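# Balance a long board on a block with four cubes

## Task

Put the long board crosswise on top of the short block so that it balances there, carrying two metal cubes placed next to each other at each of its two ends, and the arrangement must stay that way once the robot lets go.

## Robot and tools

Robot: two arms, left_arm and right_arm, each ending in a five-finger hand (a left hand on left_arm, a right hand on right_arm). Calibrated bases: left_arm at (-0.049, +0.521, 0) m, right_arm at (-0.003, -0.474, 0) m, both turned very slightly about z. A camera stand sits behind the arms. Cameras: cam_high, cam_low, cam_left_wrist, cam_right_wrist, each 896x504.

Scene frame: origin at table-top height, halfway between the two nominal bases; +z up, +x away from the robot over the table, +y toward the left arm's side. All positions, velocities and targets in results use this frame.

Hand point: a point 0.05 m in front of the palm and 0.15 m from the wrist flange along the fingers. Its +z runs along straight fingers, +y points out of the palm, +x runs across the palm away from the thumb on the right hand and toward the thumb on the left hand. Straight fingertips reach about 0.06-0.07 m past the point. With the fingers held level the wrist can sit up to 0.11 m (palm down) or 0.23 m (palm up) below the point and may strike the table first. A bracket on the little-finger side of the wrist can also hit things. With the thumb turned in front of the palm, the hand closes around objects roughly 0.035-0.065 m thick.

A row is 28 numbers, each in [-1, 1], always covering both arms: left_arm dx, dy, dz, rx, ry, rz, then left hand thumb_turn, thumb_bend, index, middle, ring, little, force_limit, speed; then the same 14 for right_arm. The six pose numbers are offsets, not poses: they count from that arm's Hand target at the start of the action or move, along scene axes, with 1.0 equal to 0.6 m or 180 degrees; rx, ry, rz form one rotation vector turning the hand about the Hand target's position. All rows of one action, and all targets in one move list, count from that same start, so repeating an offset moves the arm further. Sending six zeros re-commands the current Hand target. The controller limits each commanded orientation to 32 degrees from the measured one per step.

Hand numbers are absolute settings: -1 open (thumb beside palm, fingers straight) to +1 closed (thumb in front of palm, fingers curled). force_limit maps -1 to about 0 N and +1 to 10 N at the fingertip (15 N for the two thumb motors). speed rises from nearly zero at -1 to full at +0.48 and above; use -0.94 or lower for a soft grip. There is no 'unchanged' value: to keep a hand as is, resend the eight numbers last executed for it; if none were sent yet, send hand_measured plus hand_force_limit and hand_speed. To tighten, raise force_limit and send targets more closed than hand_measured; to loosen, send targets more open.

Tools:
- execute_actions(actions, cameras): actions is a list of actions, each up to 15 rows; each row lasts 1/30 s and a short action repeats its final row to fill 15 steps. An empty list returns camera images.
- move(target, speed, blend, stop_force, zero, blocking, cameras): target is one row or up to 15 rows of offsets from the starting Hand targets. The hand point goes in a straight line, ignoring obstacles and the other arm, for at most 10 s. speed in m/s, 0.002-3.6, default 0.25 (turning at twice that in rad/s), one value or one per target. blend in m rounds corners of a list. stop_force (3-120 N, one value for both arms) ends an arm's path when its wrist sensor feels that much push; slow moves make it safer; don't rely on it when the hand rotates or when leaving a contact. zero (default true) re-zeroes before the move. blocking=false returns early but cannot be combined with stop_force. Keep paths away from an arm's own base.
- wait(seconds 0-10, cameras), stop(cameras), zoom_image(camera, region [x0, y0, x1, y1] pixels, at most 504 each way), show_instructions(), zero_wrist_force(arm), finished_scene(scene=1).

Results: end_effector_position (m), end_effector_quat_wxyz, velocities, Hand target (the pose new offsets start from; the hand may rest short of it, and next time you can add the gap as an offset), Joint positions and torques, Wrist force and torque in the hand's own axes (a third line gives the peak since last shown), hand_measured, hand_stopped_by (moving, target, force, stalled, fault), hand_load_n (positive when pushed open; near 0 means grip lost). A move adds a 'move:' line: done, off_target, moving, held or fault, plus limits=paced (pose clipped) or limits=held (steps withheld). Printed positions can be off by a few cm.

Avoid: outside force near 150 N (±25) or contact torque at joint limits (132 N m for the big joints, 24.6 N m for wrist joints) causes a 10 s arm stop; any stop is costly. Arms are stiff, so aiming even slightly beyond a firm contact is risky; approach slowly. Do not let the arms or hands squeeze or strike each other. Do not drop parts, release them while moving, slam into fixed or heavy things, or overload fingers. Anything leaving the table fails the job. Motors heat when holding loads or straining; 70 °C brings a MOTOR HOT line and 85 °C brakes the arm for 30-60 s. Loose objects may occasionally get nudged, so check the final balance on camera before calling finished_scene.

Each tool is called after ">>>" in YAML: its name, and indented under it one key for each argument.

Reference images:

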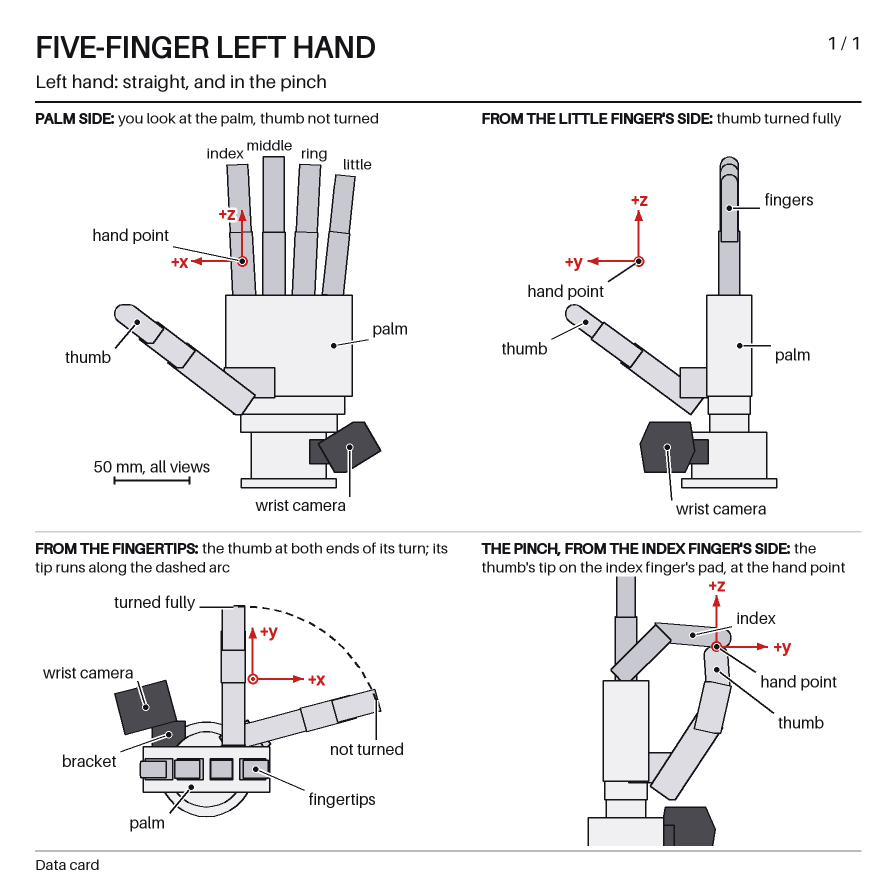

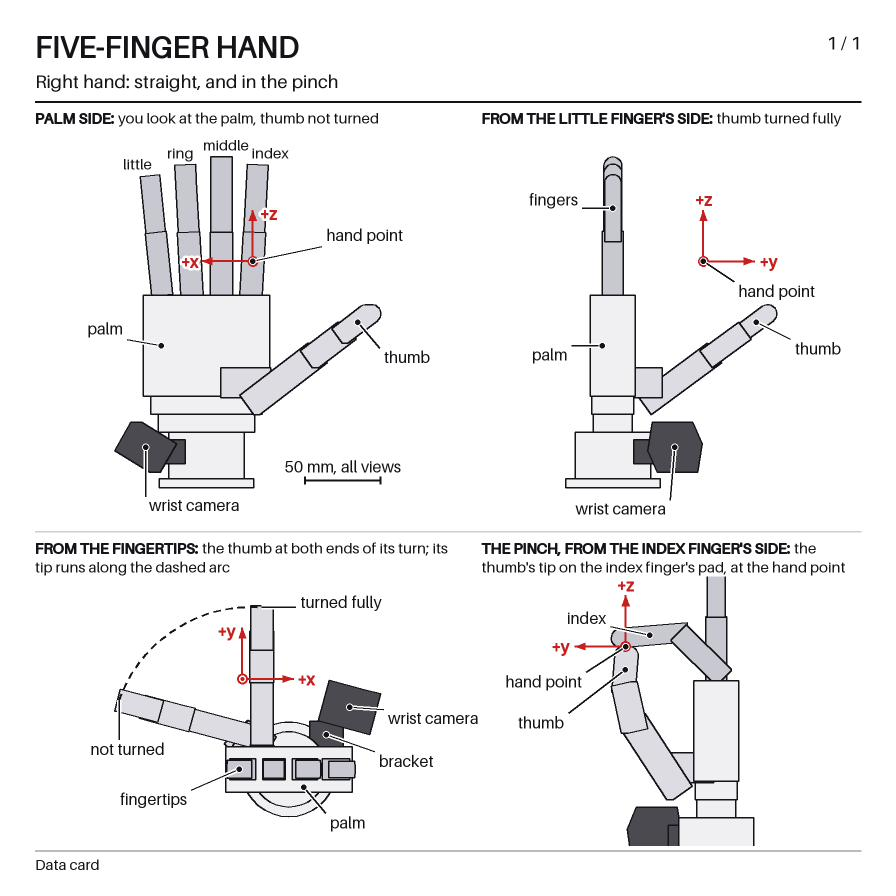

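## Session

>>> execute_actions:
  actions: []

Scene clock: 0.00 s.
left_arm: end_effector_position=(+0.6288, +0.5330, +0.2428) hand_measured=(-1.000, -1.000, -1.000, -1.000, -1.000, -1.000) hand_load_n=(+0.0, +0.0, +0.0, +0.0, -0.5, +0.0) hand_stopped_by=(target, target, target, target, target, target) hand_force_limit=0.00 hand_speed=-0.80 end_effector_quat_wxyz=(+0.390, +0.833, +0.294, +0.260) | right_arm: end_effector_position=(+0.4389, -0.4955, +0.2080) hand_measured=(-1.000, -1.000, -1.000, -1.000, -1.000, -1.000) hand_load_n=(+0.0, +0.0, +0.0, +0.0, +0.0, +0.0) hand_stopped_by=(target, target, target, target, target, target) hand_force_limit=0.00 hand_speed=-0.80 end_effector_quat_wxyz=(+0.080, +0.963, +0.253, +0.039)
Joint positions: left_arm=[3.724 -2.082 -1.478 2.463 -0.682 1.234] | right_arm=[-0.118 -1.287 1.577 1.146 1.689 0.914]
Joint velocities: within noise
Joint torques (N m): no reading
Motor temperatures (°C): left_arm=[29 32 33 33 35 36] | right_arm=[29 27 30 36 33 31]
Wrist force (N): no reading
Wrist torque (N m): no reading
Wrist force, peak (N): no reading
Hand target: left_arm +0.6288, +0.5330, +0.2428; +0.390, +0.833, +0.294, +0.260 | right_arm +0.4389, -0.4955, +0.2080; +0.080, +0.963, +0.253, +0.039

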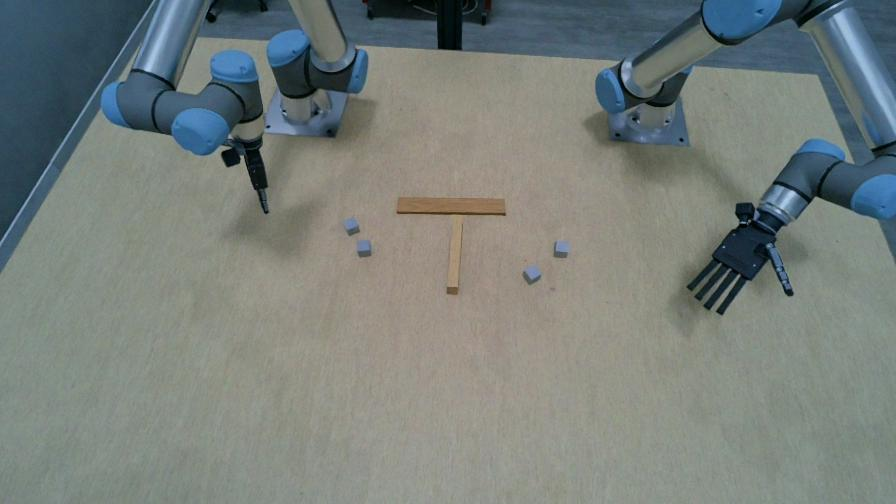

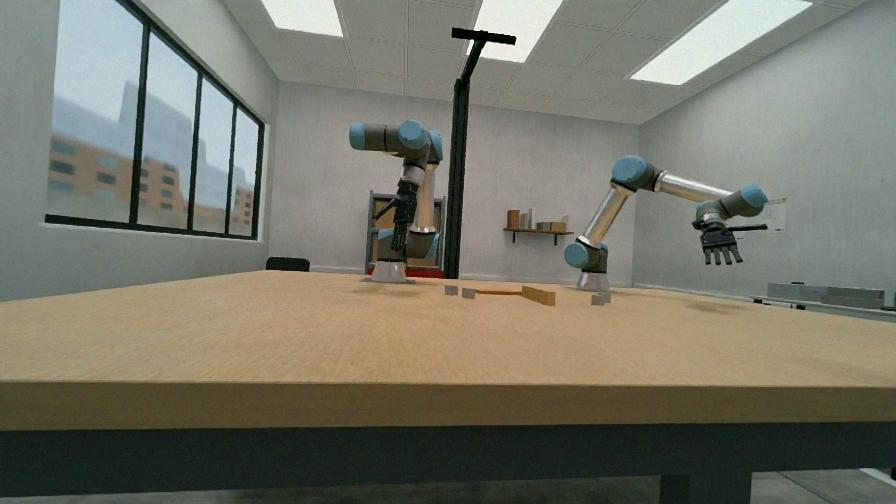

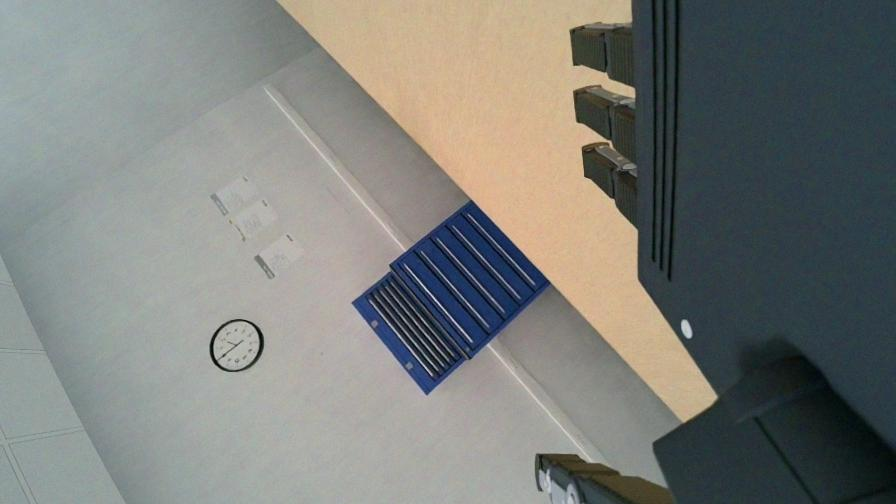

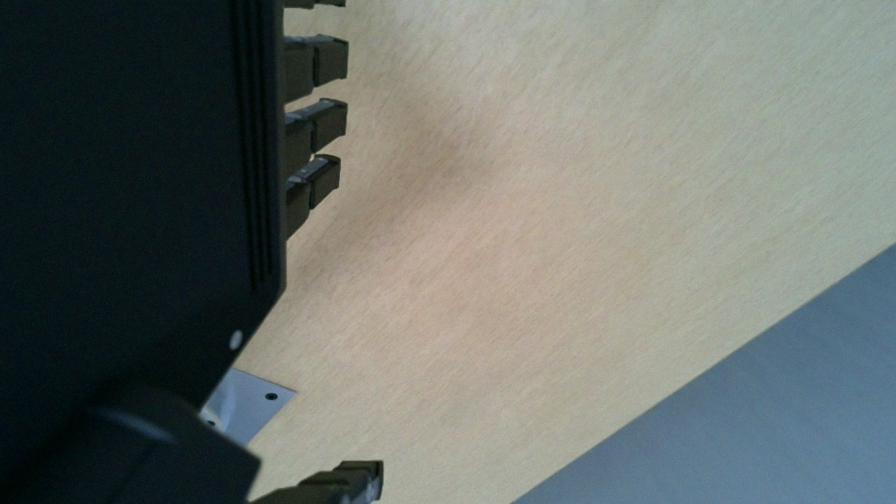

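>>> zoom_image:
  camera: "cam_high"
  region: [320, 180, 600, 310]

>>> zoom_image:
  camera: "cam_low"
  region: [400, 260, 650, 320]

Scaled by 1.800 from the camera's 896x504 image, which has a finer 1280x720 frame.

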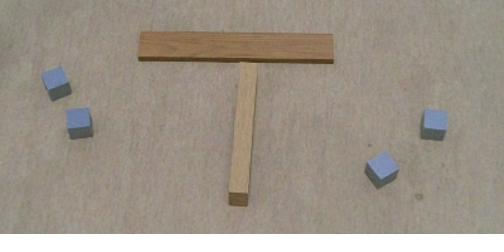

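Scaled by 2.016 from the camera's 896x504 image, which has a finer 1280x720 frame.

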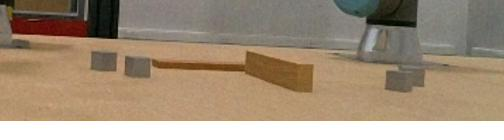

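>>> move:
  target: [0,0,0.1,0,0,0,-1,-1,-1,-1,-1,-1,0,-0.8,-0.05,0.1,0.2,0.395,-0.217,-0.563,-1,-1,-1,-1,-1,-1,0,-0.8]
  speed: 0.4
  cameras: ["all"]

Scene clock: 123.27 s.
left_arm: end_effector_position=(+0.6288, +0.5330, +0.3029) hand_measured=(-1.000, -1.000, -1.000, -1.000, -1.000, -1.000) hand_load_n=(+0.0, +0.0, +0.0, +0.0, +0.0, +0.0) hand_stopped_by=(target, target, target, target, target, target) hand_force_limit=0.00 hand_speed=-0.80 end_effector_quat_wxyz=(+0.390, +0.833, +0.294, +0.260) | right_arm: end_effector_position=(+0.4089, -0.4355, +0.3279) hand_measured=(-1.000, -1.000, -1.000, -1.000, -1.000, -1.000) hand_load_n=(+0.0, +0.0, +0.0, +0.0, +0.0, +0.0) hand_stopped_by=(target, target, target, target, target, target) hand_force_limit=0.00 hand_speed=-0.80 end_effector_quat_wxyz=(-0.347, +0.617, -0.615, +0.348)
Joint positions: left_arm=[3.724 -2.033 -1.39 2.326 -0.682 1.234] | right_arm=[-0.574 -1.924 1.852 0.701 1.073 2.805]
Joint torques (N m): left_arm=[-3.26 34.95 6.85 -0.08 1.87 -0.01] | right_arm=[-8.05 -2.94 -28 0.78 -2.19 1.94]
Wrist force (N): left_arm=[0.0 -0.3 0.1] | right_arm=[0.6 -1.6 1.5]
Wrist torque (N m): left_arm=[-0.05 -0.04 0.01] | right_arm=[-0.23 -0.13 0.18]
Wrist force, peak (N): left_arm=[-0.7 -0.3 -0.3] | right_arm=[0.6 -2.3 1.5]
Hand target: left_arm +0.6288, +0.5330, +0.3028; +0.390, +0.833, +0.294, +0.260 | right_arm +0.4089, -0.4355, +0.3280; -0.347, +0.617, -0.615, +0.348
Off the commanded pose: left_arm 0.000 m, 0 deg | right_arm 0.000 m, 0 deg.
move: done

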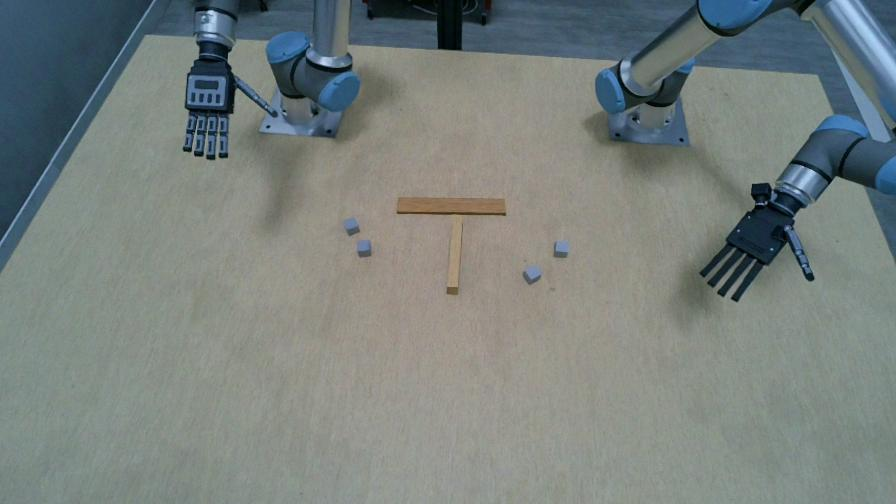

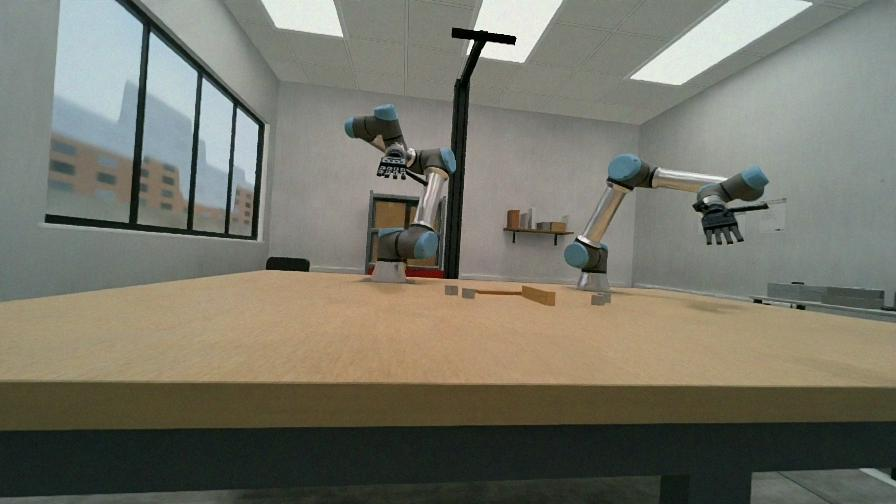

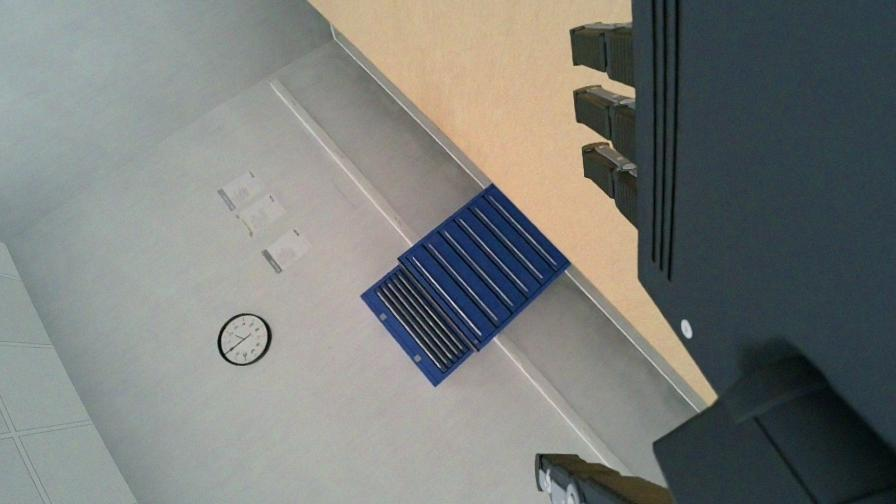

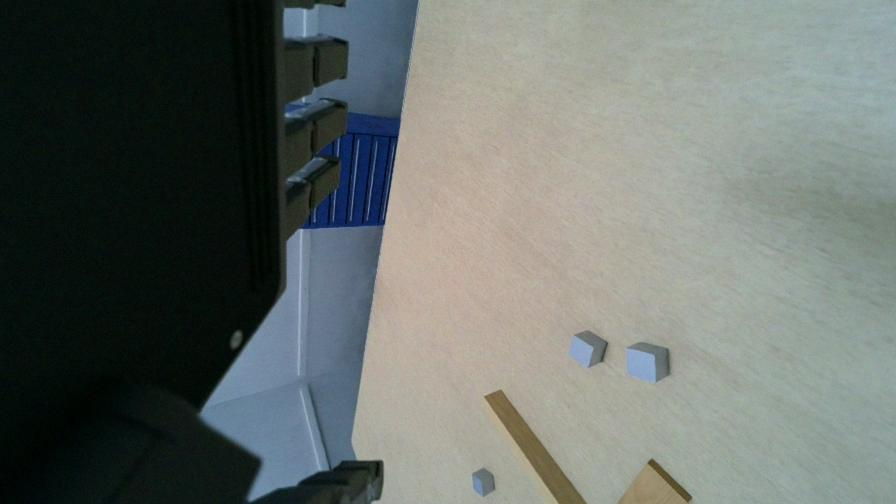

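>>> move:
  target: [-0.3,-0.217,0.05,0.674,-0.228,-0.397,1,-0.5,-0.5,-0.5,1,1,0,0,-0.08,0.276,-0.213,0,0,0,1,-0.5,-0.5,-0.5,1,1,0,0]
  speed: 0.4
  cameras: ["all"]

Scene clock: 145.57 s.
left_arm: end_effector_position=(+0.4487, +0.4027, +0.3328) hand_measured=(+1.000, -0.500, -0.500, -0.500, +1.000, +1.000) hand_load_n=(+0.0, +0.0, +0.0, +0.0, +0.0, +0.0) hand_stopped_by=(target, target, target, target, target, target) hand_force_limit=0.00 hand_speed=0.00 end_effector_quat_wxyz=(-0.348, +0.616, -0.615, +0.349) | right_arm: end_effector_position=(+0.3608, -0.2699, +0.2001) hand_measured=(+1.000, -0.500, -0.500, -0.500, +1.000, +1.000) hand_load_n=(+0.0, +0.0, +0.0, +0.0, +0.0, +0.0) hand_stopped_by=(target, target, target, target, target, target) hand_force_limit=0.00 hand_speed=0.00 end_effector_quat_wxyz=(-0.347, +0.617, -0.615, +0.348)
Joint positions: left_arm=[3.301 -1.471 -1.638 2.564 -1.444 3.217] | right_arm=[0.218 -1.842 2.116 0.278 1.742 3.244]
Joint torques (N m): left_arm=[3.47 3.49 30.06 -0.72 1.35 0.47] | right_arm=[-8.25 -18.37 -28.18 1.12 -1.35 -1.66]
Wrist force (N): left_arm=[-1.7 -2.6 -0.3] | right_arm=[0.6 -1.7 1.4]
Wrist torque (N m): left_arm=[-0.14 0.22 0.43] | right_arm=[-0.25 -0.17 0.11]
Wrist force, peak (N): left_arm=[-1.9 -3.0 -0.2] | right_arm=[1.3 -2.2 1.8]
Hand target: left_arm +0.4488, +0.4028, +0.3328; -0.348, +0.616, -0.615, +0.349 | right_arm +0.3609, -0.2699, +0.2002; -0.347, +0.617, -0.615, +0.348
Off the commanded pose: left_arm 0.000 m, 0 deg | right_arm 0.000 m, 0 deg.
move: done

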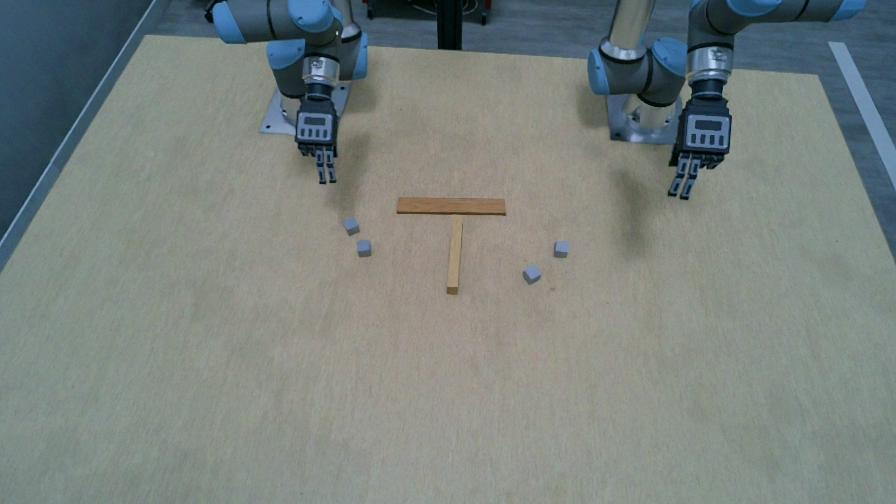

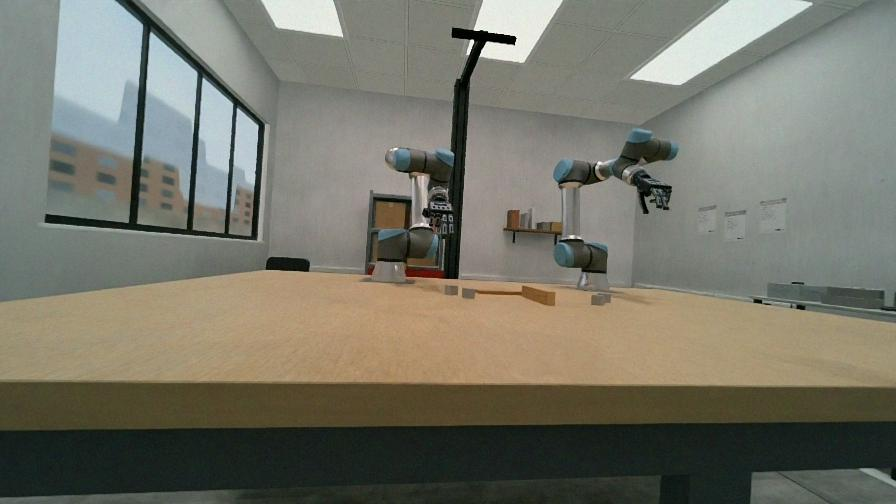

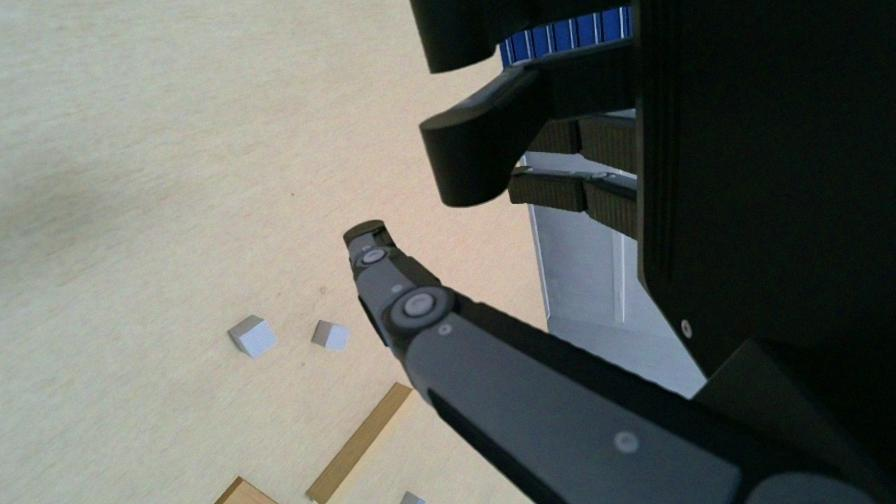

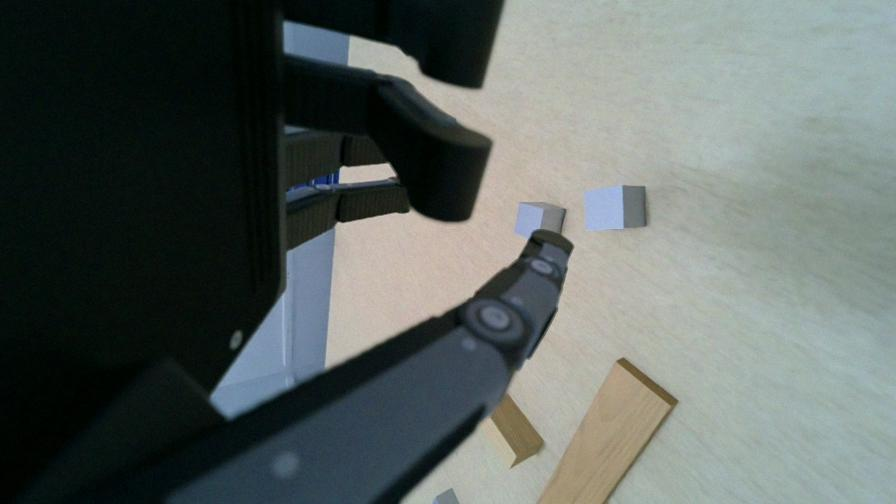

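>>> move:
  target: [0,0,0,0,0,0,1,-0.5,-0.5,-0.5,1,1,0,0,0.065,0.03,-0.167,0,0,0,1,-0.5,-0.5,-0.5,1,1,0,0]
  speed: 0.25
  cameras: ["cam_high","cam_low","cam_right_wrist"]

>>> zoom_image:
  camera: "cam_high"
  region: [280, 140, 480, 300]

Scene clock: 192.57 s.
left_arm: end_effector_position=(+0.4488, +0.4028, +0.3328) hand_measured=(+1.000, -0.500, -0.500, -0.500, +1.000, +1.000) hand_load_n=(+0.0, +0.0, +0.0, +0.0, +0.0, +0.0) hand_stopped_by=(target, target, target, target, target, target) hand_force_limit=0.00 hand_speed=0.00 end_effector_quat_wxyz=(-0.348, +0.616, -0.615, +0.349) | right_arm: end_effector_position=(+0.3998, -0.2519, +0.1001) hand_measured=(+1.000, -0.500, -0.500, -0.500, +1.000, +1.000) hand_load_n=(+0.0, +0.0, +0.0, +0.0, +0.0, +0.0) hand_stopped_by=(target, target, target, target, target, target) hand_force_limit=0.00 hand_speed=0.00 end_effector_quat_wxyz=(-0.347, +0.617, -0.615, +0.348)
Joint positions: left_arm=[3.301 -1.471 -1.638 2.564 -1.444 3.217] | right_arm=[0.257 -1.6 2.201 -0.045 1.775 3.264]
Joint torques (N m): left_arm=[8.24 5.43 30.03 0.99 -0.86 2.32] | right_arm=[-9.88 -8.13 -20.32 -1.21 -1.69 -1.44]
Wrist force (N): left_arm=[-1.7 -2.5 -0.2] | right_arm=[1.1 -1.6 1.8]
Wrist torque (N m): left_arm=[-0.13 0.24 0.39] | right_arm=[-0.25 -0.26 0.12]
Wrist force, peak (N): left_arm=[-1.7 -3.1 -0.7] | right_arm=[1.3 -3.1 0.1]
Hand target: left_arm +0.4488, +0.4028, +0.3328; -0.348, +0.616, -0.615, +0.349 | right_arm +0.3999, -0.2519, +0.1000; -0.347, +0.617, -0.615, +0.348
Off the commanded pose: left_arm 0.000 m, 0 deg | right_arm 0.000 m, 0 deg.
move: done
Images, in order (width x height): cam_high 896x504, cam_low 896x504, cam_right_wrist 896x504.

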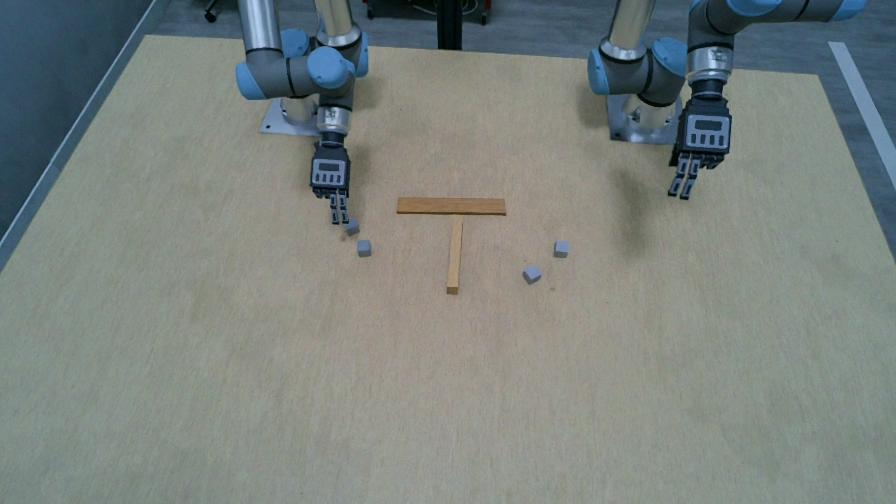

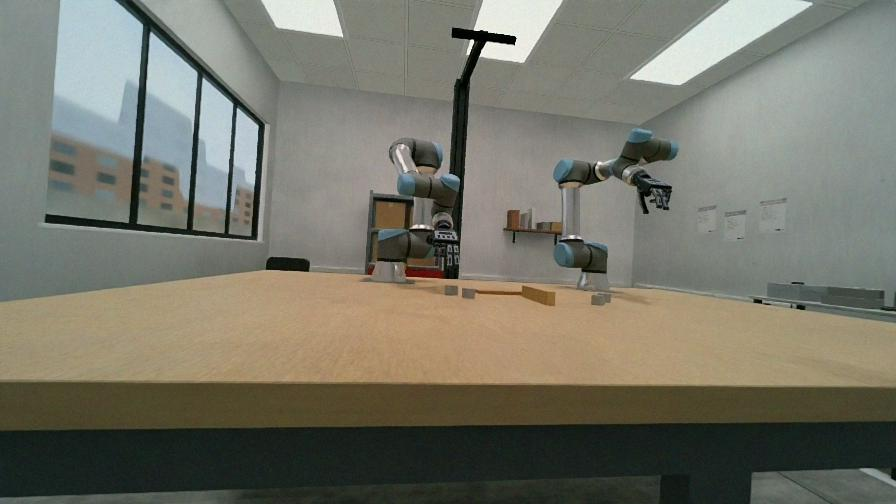

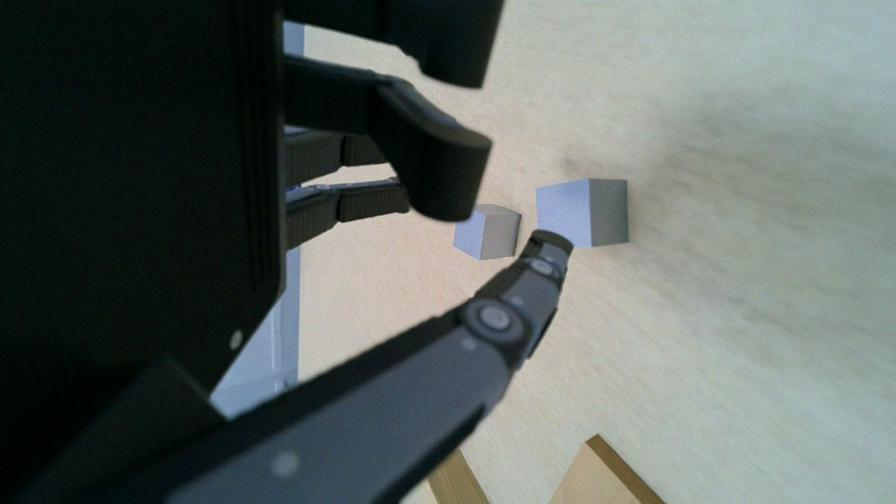

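Scaled by 2.520 from the camera's 896x504 image, which has a finer 1280x720 frame.

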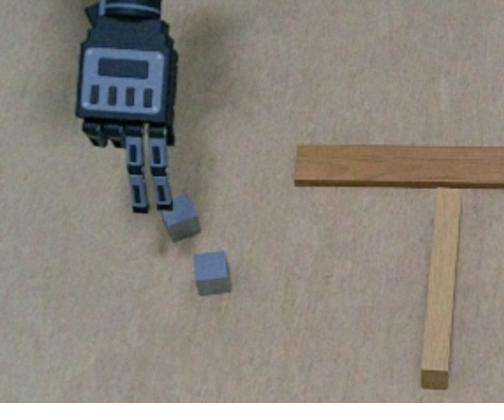

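>>> move:
  target: [0,0,0,0,0,0,1,-0.5,-0.5,-0.5,1,1,0,0,0.09,0.085,-0.025,0,0,0,1,-0.5,-0.5,-0.5,1,1,0,0]
  speed: 0.25
  cameras: ["cam_high","cam_low","cam_right_wrist"]

>>> zoom_image:
  camera: "cam_high"
  region: [280, 140, 480, 300]

>>> zoom_image:
  camera: "cam_low"
  region: [380, 220, 580, 320]

Scene clock: 205.27 s.
left_arm: end_effector_position=(+0.4488, +0.4028, +0.3328) hand_measured=(+1.000, -0.500, -0.500, -0.500, +1.000, +1.000) hand_load_n=(+0.0, +0.0, +0.0, +0.0, +0.0, +0.0) hand_stopped_by=(target, target, target, target, target, target) hand_force_limit=0.00 hand_speed=0.00 end_effector_quat_wxyz=(-0.348, +0.616, -0.615, +0.349) | right_arm: end_effector_position=(+0.4538, -0.2009, +0.0850) hand_measured=(+1.000, -0.500, -0.500, -0.500, +1.000, +1.000) hand_load_n=(+0.0, +0.0, +0.0, +0.0, +0.0, +0.0) hand_stopped_by=(target, target, target, target, target, target) hand_force_limit=0.00 hand_speed=0.00 end_effector_quat_wxyz=(-0.347, +0.617, -0.615, +0.348)
Joint positions: left_arm=[3.301 -1.471 -1.638 2.564 -1.444 3.217] | right_arm=[0.367 -1.389 2.018 -0.058 1.868 3.325]
Joint torques (N m): left_arm=[7.01 3.04 30.44 -0.12 -0.22 2.02] | right_arm=[-7.64 -20.42 -17.42 -0.65 -1.24 -1.56]
Wrist force (N): left_arm=[-1.9 -2.4 -0.4] | right_arm=[0.6 -1.8 1.4]
Wrist torque (N m): left_arm=[-0.10 0.26 0.37] | right_arm=[-0.23 -0.16 0.12]
Wrist force, peak (N): left_arm=[-2.1 -2.9 -0.4] | right_arm=[0.0 -1.9 2.6]
Hand target: left_arm +0.4488, +0.4028, +0.3328; -0.348, +0.616, -0.615, +0.349 | right_arm +0.4539, -0.2009, +0.0850; -0.347, +0.617, -0.615, +0.348
Off the commanded pose: left_arm 0.000 m, 0 deg | right_arm 0.000 m, 0 deg.
move: done
Images, in order (width x height): cam_high 896x504, cam_low 896x504, cam_right_wrist 896x504.

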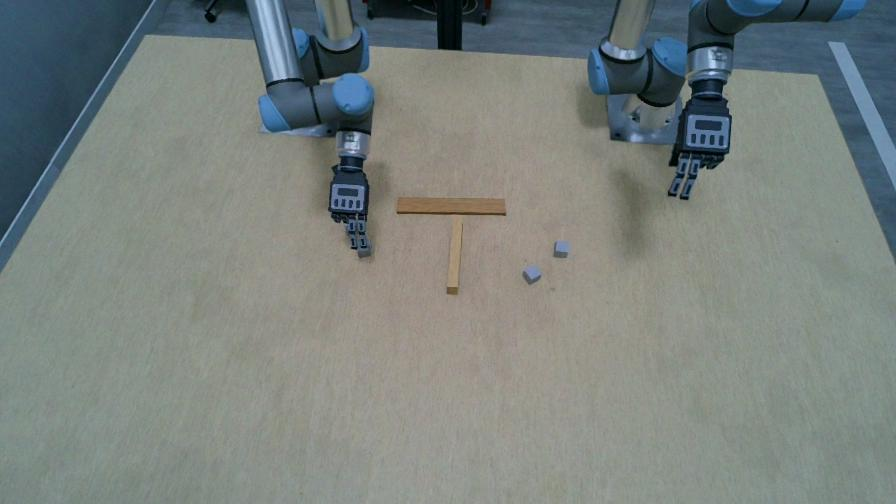

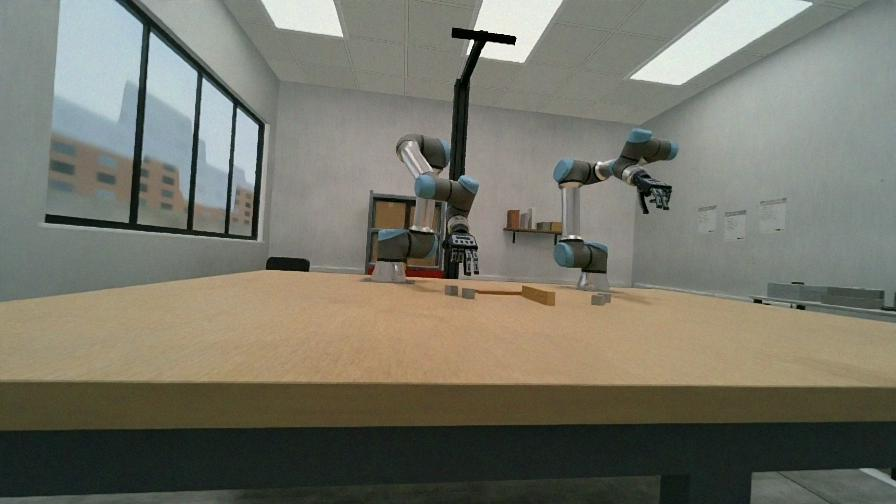

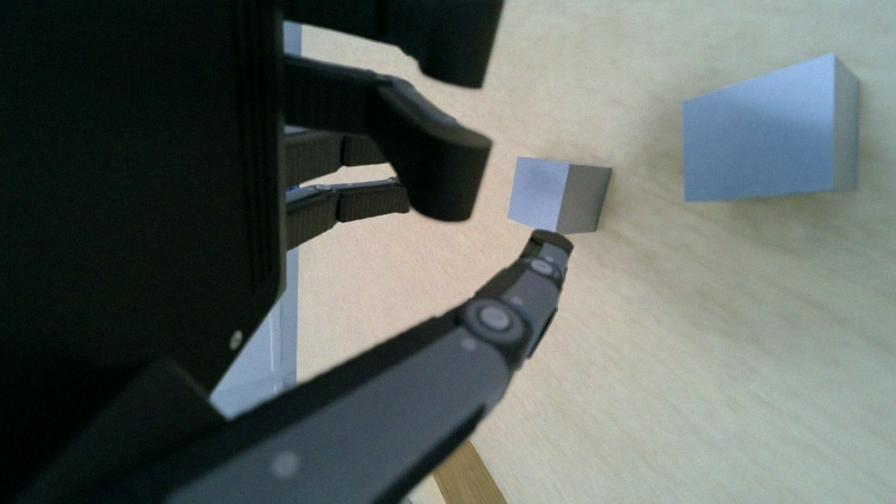

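Scaled by 2.520 from the camera's 896x504 image, which has a finer 1280x720 frame.

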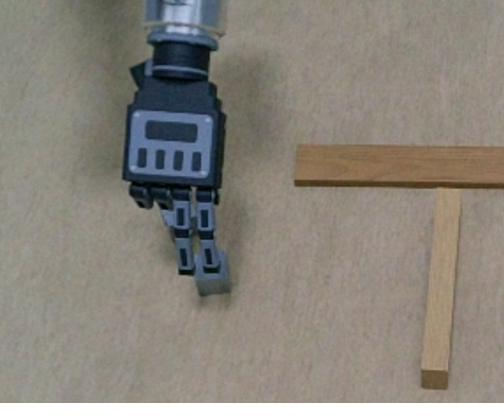

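Scaled by 2.520 from the camera's 896x504 image, which has a finer 1280x720 frame.

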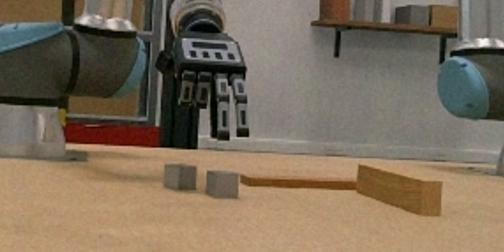

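>>> move:
  target: [0,0,0,0,0,0,1,-0.5,-0.5,-0.5,1,1,0,0,-0.022,-0.016,-0.038,0,0,0,1,-0.5,-0.5,-0.5,1,1,0,0]
  speed: 0.15
  cameras: ["cam_high","cam_low","cam_right_wrist"]

>>> zoom_image:
  camera: "cam_high"
  region: [320, 200, 420, 280]

>>> zoom_image:
  camera: "cam_low"
  region: [420, 240, 520, 310]

Scene clock: 215.27 s.
left_arm: end_effector_position=(+0.4488, +0.4028, +0.3328) hand_measured=(+1.000, -0.500, -0.500, -0.500, +1.000, +1.000) hand_load_n=(+0.0, +0.0, +0.0, +0.0, +0.0, +0.0) hand_stopped_by=(target, target, target, target, target, target) hand_force_limit=0.00 hand_speed=0.00 end_effector_quat_wxyz=(-0.348, +0.616, -0.615, +0.349) | right_arm: end_effector_position=(+0.4407, -0.2106, +0.0622) hand_measured=(+1.000, -0.500, -0.500, -0.500, +1.000, +1.000) hand_load_n=(+0.0, +0.0, +0.0, +0.0, +0.0, +0.0) hand_stopped_by=(target, target, target, target, target, target) hand_force_limit=0.00 hand_speed=0.00 end_effector_quat_wxyz=(-0.347, +0.617, -0.615, +0.348)
Joint positions: left_arm=[3.301 -1.471 -1.638 2.564 -1.444 3.217] | right_arm=[0.353 -1.389 2.092 -0.134 1.857 3.317]
Joint torques (N m): left_arm=[8.2 2.77 29.78 -1.07 0.45 1.98] | right_arm=[8.92 -17.49 -25.32 1.49 1.23 0.26]
Wrist force (N): left_arm=[-2.0 -2.6 -0.2] | right_arm=[1.0 -1.8 1.5]
Wrist torque (N m): left_arm=[-0.16 0.27 0.38] | right_arm=[-0.24 -0.22 0.21]
Wrist force, peak (N): left_arm=[-2.3 -2.7 -0.7] | right_arm=[0.9 -2.6 1.5]
Hand target: left_arm +0.4488, +0.4028, +0.3328; -0.348, +0.616, -0.615, +0.349 | right_arm +0.4407, -0.2105, +0.0622; -0.347, +0.617, -0.615, +0.348
Off the commanded pose: left_arm 0.000 m, 0 deg | right_arm 0.000 m, 0 deg.
move: done
Images, in order (width x height): cam_high 896x504, cam_low 896x504, cam_right_wrist 896x504.

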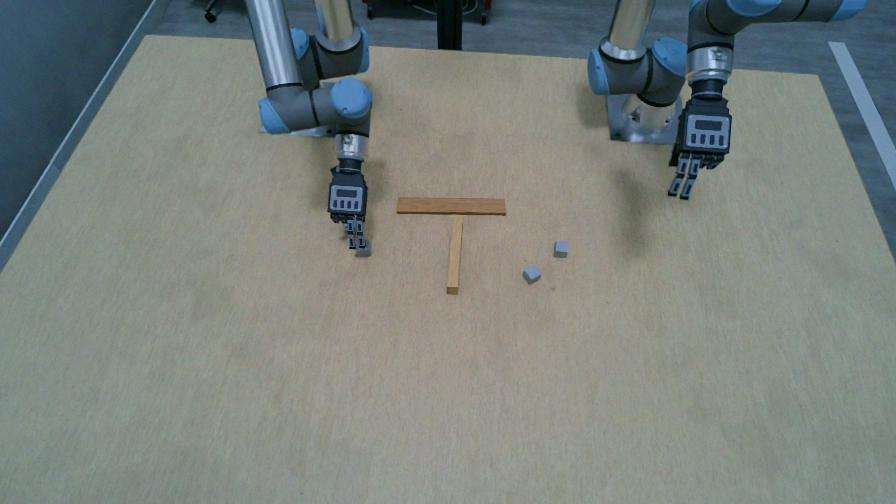

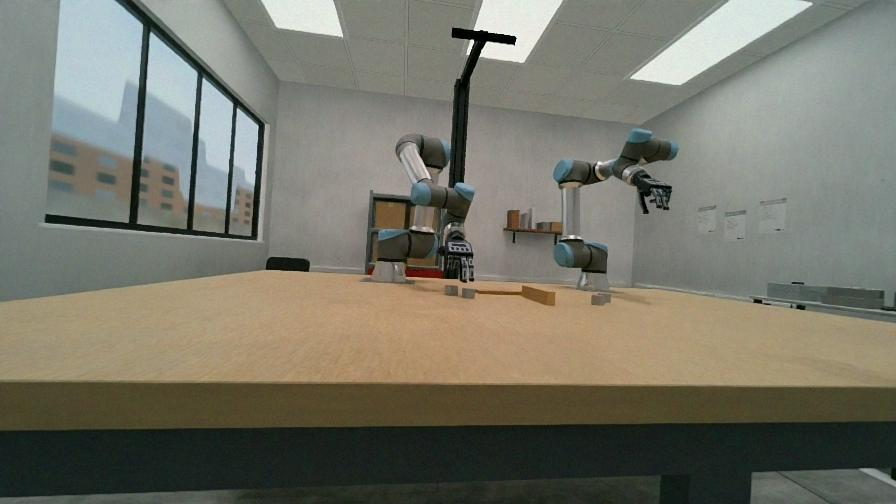

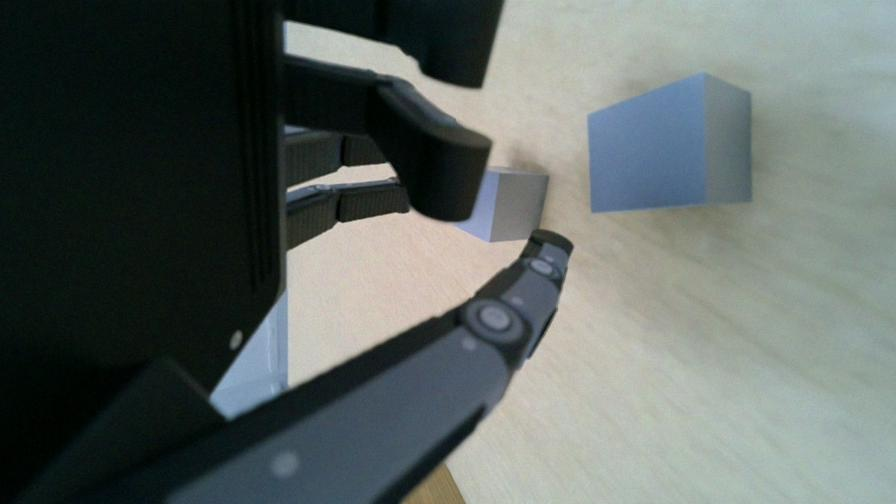

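Scaled by 5.040 from the camera's 896x504 image, which has a finer 1280x720 frame.

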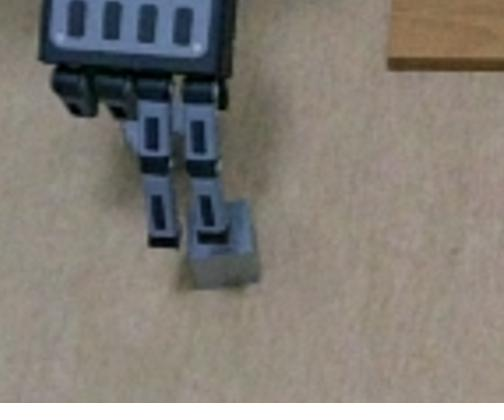

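Scaled by 5.040 from the camera's 896x504 image, which has a finer 1280x720 frame.

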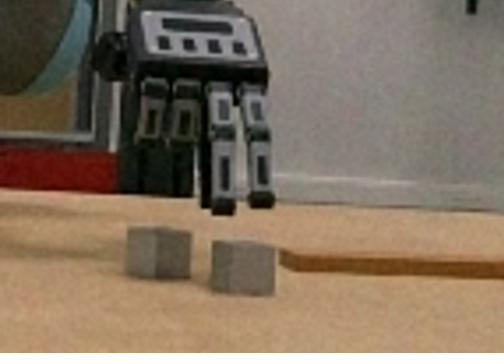

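>>> move:
  target: [0,0,0,0,0,0,1,-0.5,-0.5,-0.5,1,1,0,0,0.037,0.0,0,0,0,0,1,-0.5,-0.5,-0.5,1,1,0,0]
  speed: 0.15
  cameras: ["cam_high","cam_low","cam_right_wrist"]

>>> zoom_image:
  camera: "cam_high"
  region: [320, 200, 420, 280]

>>> zoom_image:
  camera: "cam_low"
  region: [420, 240, 520, 310]

Scene clock: 237.33 s.
left_arm: end_effector_position=(+0.4488, +0.4028, +0.3328) hand_measured=(+1.000, -0.500, -0.500, -0.500, +1.000, +1.000) hand_load_n=(+0.0, +0.0, +0.0, +0.0, +0.0, +0.0) hand_stopped_by=(target, target, target, target, target, target) hand_force_limit=0.00 hand_speed=0.00 end_effector_quat_wxyz=(-0.348, +0.616, -0.615, +0.349) | right_arm: end_effector_position=(+0.4630, -0.2106, +0.0621) hand_measured=(+1.000, -0.500, -0.500, -0.500, +1.000, +1.000) hand_load_n=(+0.0, +0.0, +0.0, +0.0, +0.0, +0.0) hand_stopped_by=(target, target, target, target, target, target) hand_force_limit=0.00 hand_speed=0.00 end_effector_quat_wxyz=(-0.347, +0.617, -0.615, +0.348) end_effector_velocity=(-0.003, -0.001, -0.003) end_effector_angular_velocity=(-0.002, +0.006, +0.000)
Joint positions: left_arm=[3.301 -1.471 -1.638 2.564 -1.444 3.217] | right_arm=[0.332 -1.352 2.044 -0.126 1.839 3.305]
Joint velocities: left_arm=[within noise] | right_arm=[0 0.001 0.006 0 0 0]
Joint torques (N m): left_arm=[7.55 5.43 30.17 -0.97 1.04 2.21] | right_arm=[9.77 -37.24 -6.25 -0.17 1.72 1.23]
Wrist force (N): left_arm=[-1.6 -2.7 -0.2] | right_arm=[0.7 -1.7 1.1]
Wrist torque (N m): left_arm=[-0.16 0.22 0.40] | right_arm=[-0.19 -0.16 0.20]
Wrist force, peak (N): left_arm=[-2.0 -3.0 -0.2] | right_arm=[1.1 -2.1 1.7]
Hand target: left_arm +0.4488, +0.4028, +0.3328; -0.348, +0.616, -0.615, +0.349 | right_arm +0.4629, -0.2105, +0.0622; -0.347, +0.617, -0.615, +0.348
Off the commanded pose: left_arm 0.000 m, 0 deg | right_arm 0.000 m, 0 deg.
move: done
Images, in order (width x height): cam_high 896x504, cam_low 896x504, cam_right_wrist 896x504.

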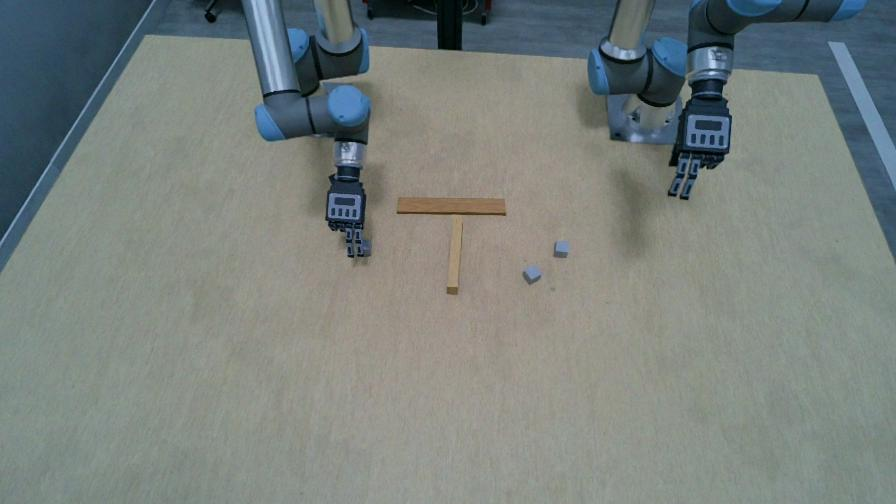

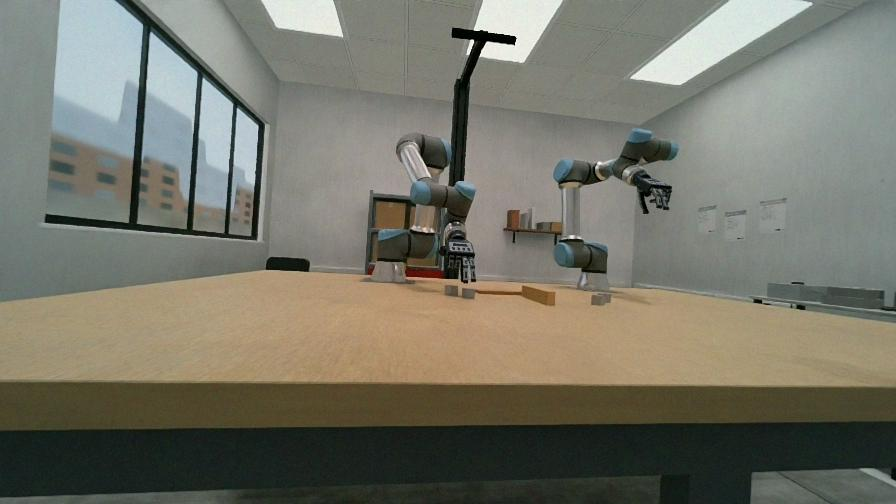

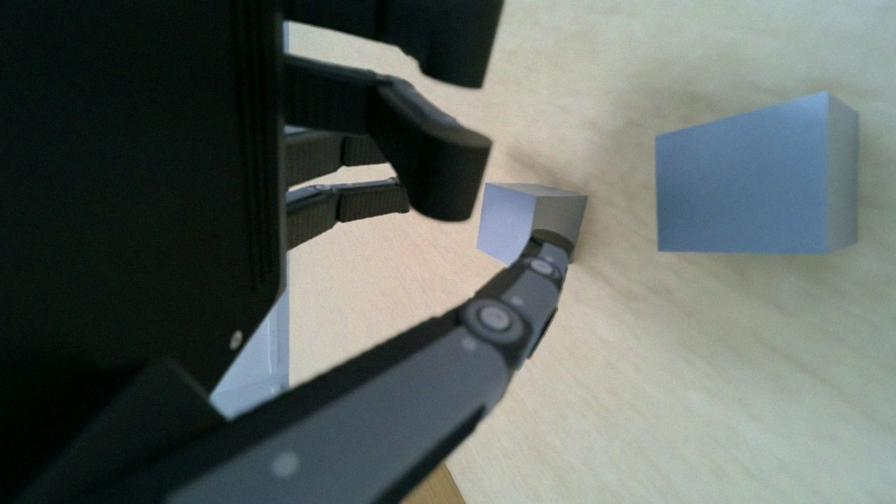

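Scaled by 5.040 from the camera's 896x504 image, which has a finer 1280x720 frame.

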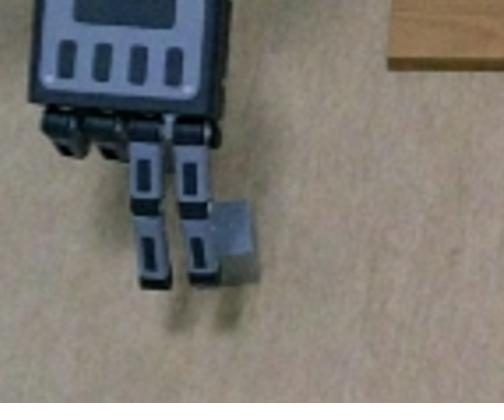

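Scaled by 5.040 from the camera's 896x504 image, which has a finer 1280x720 frame.

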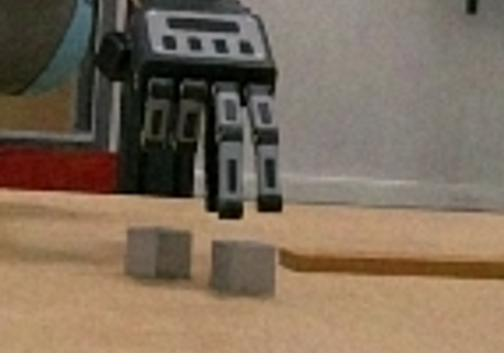

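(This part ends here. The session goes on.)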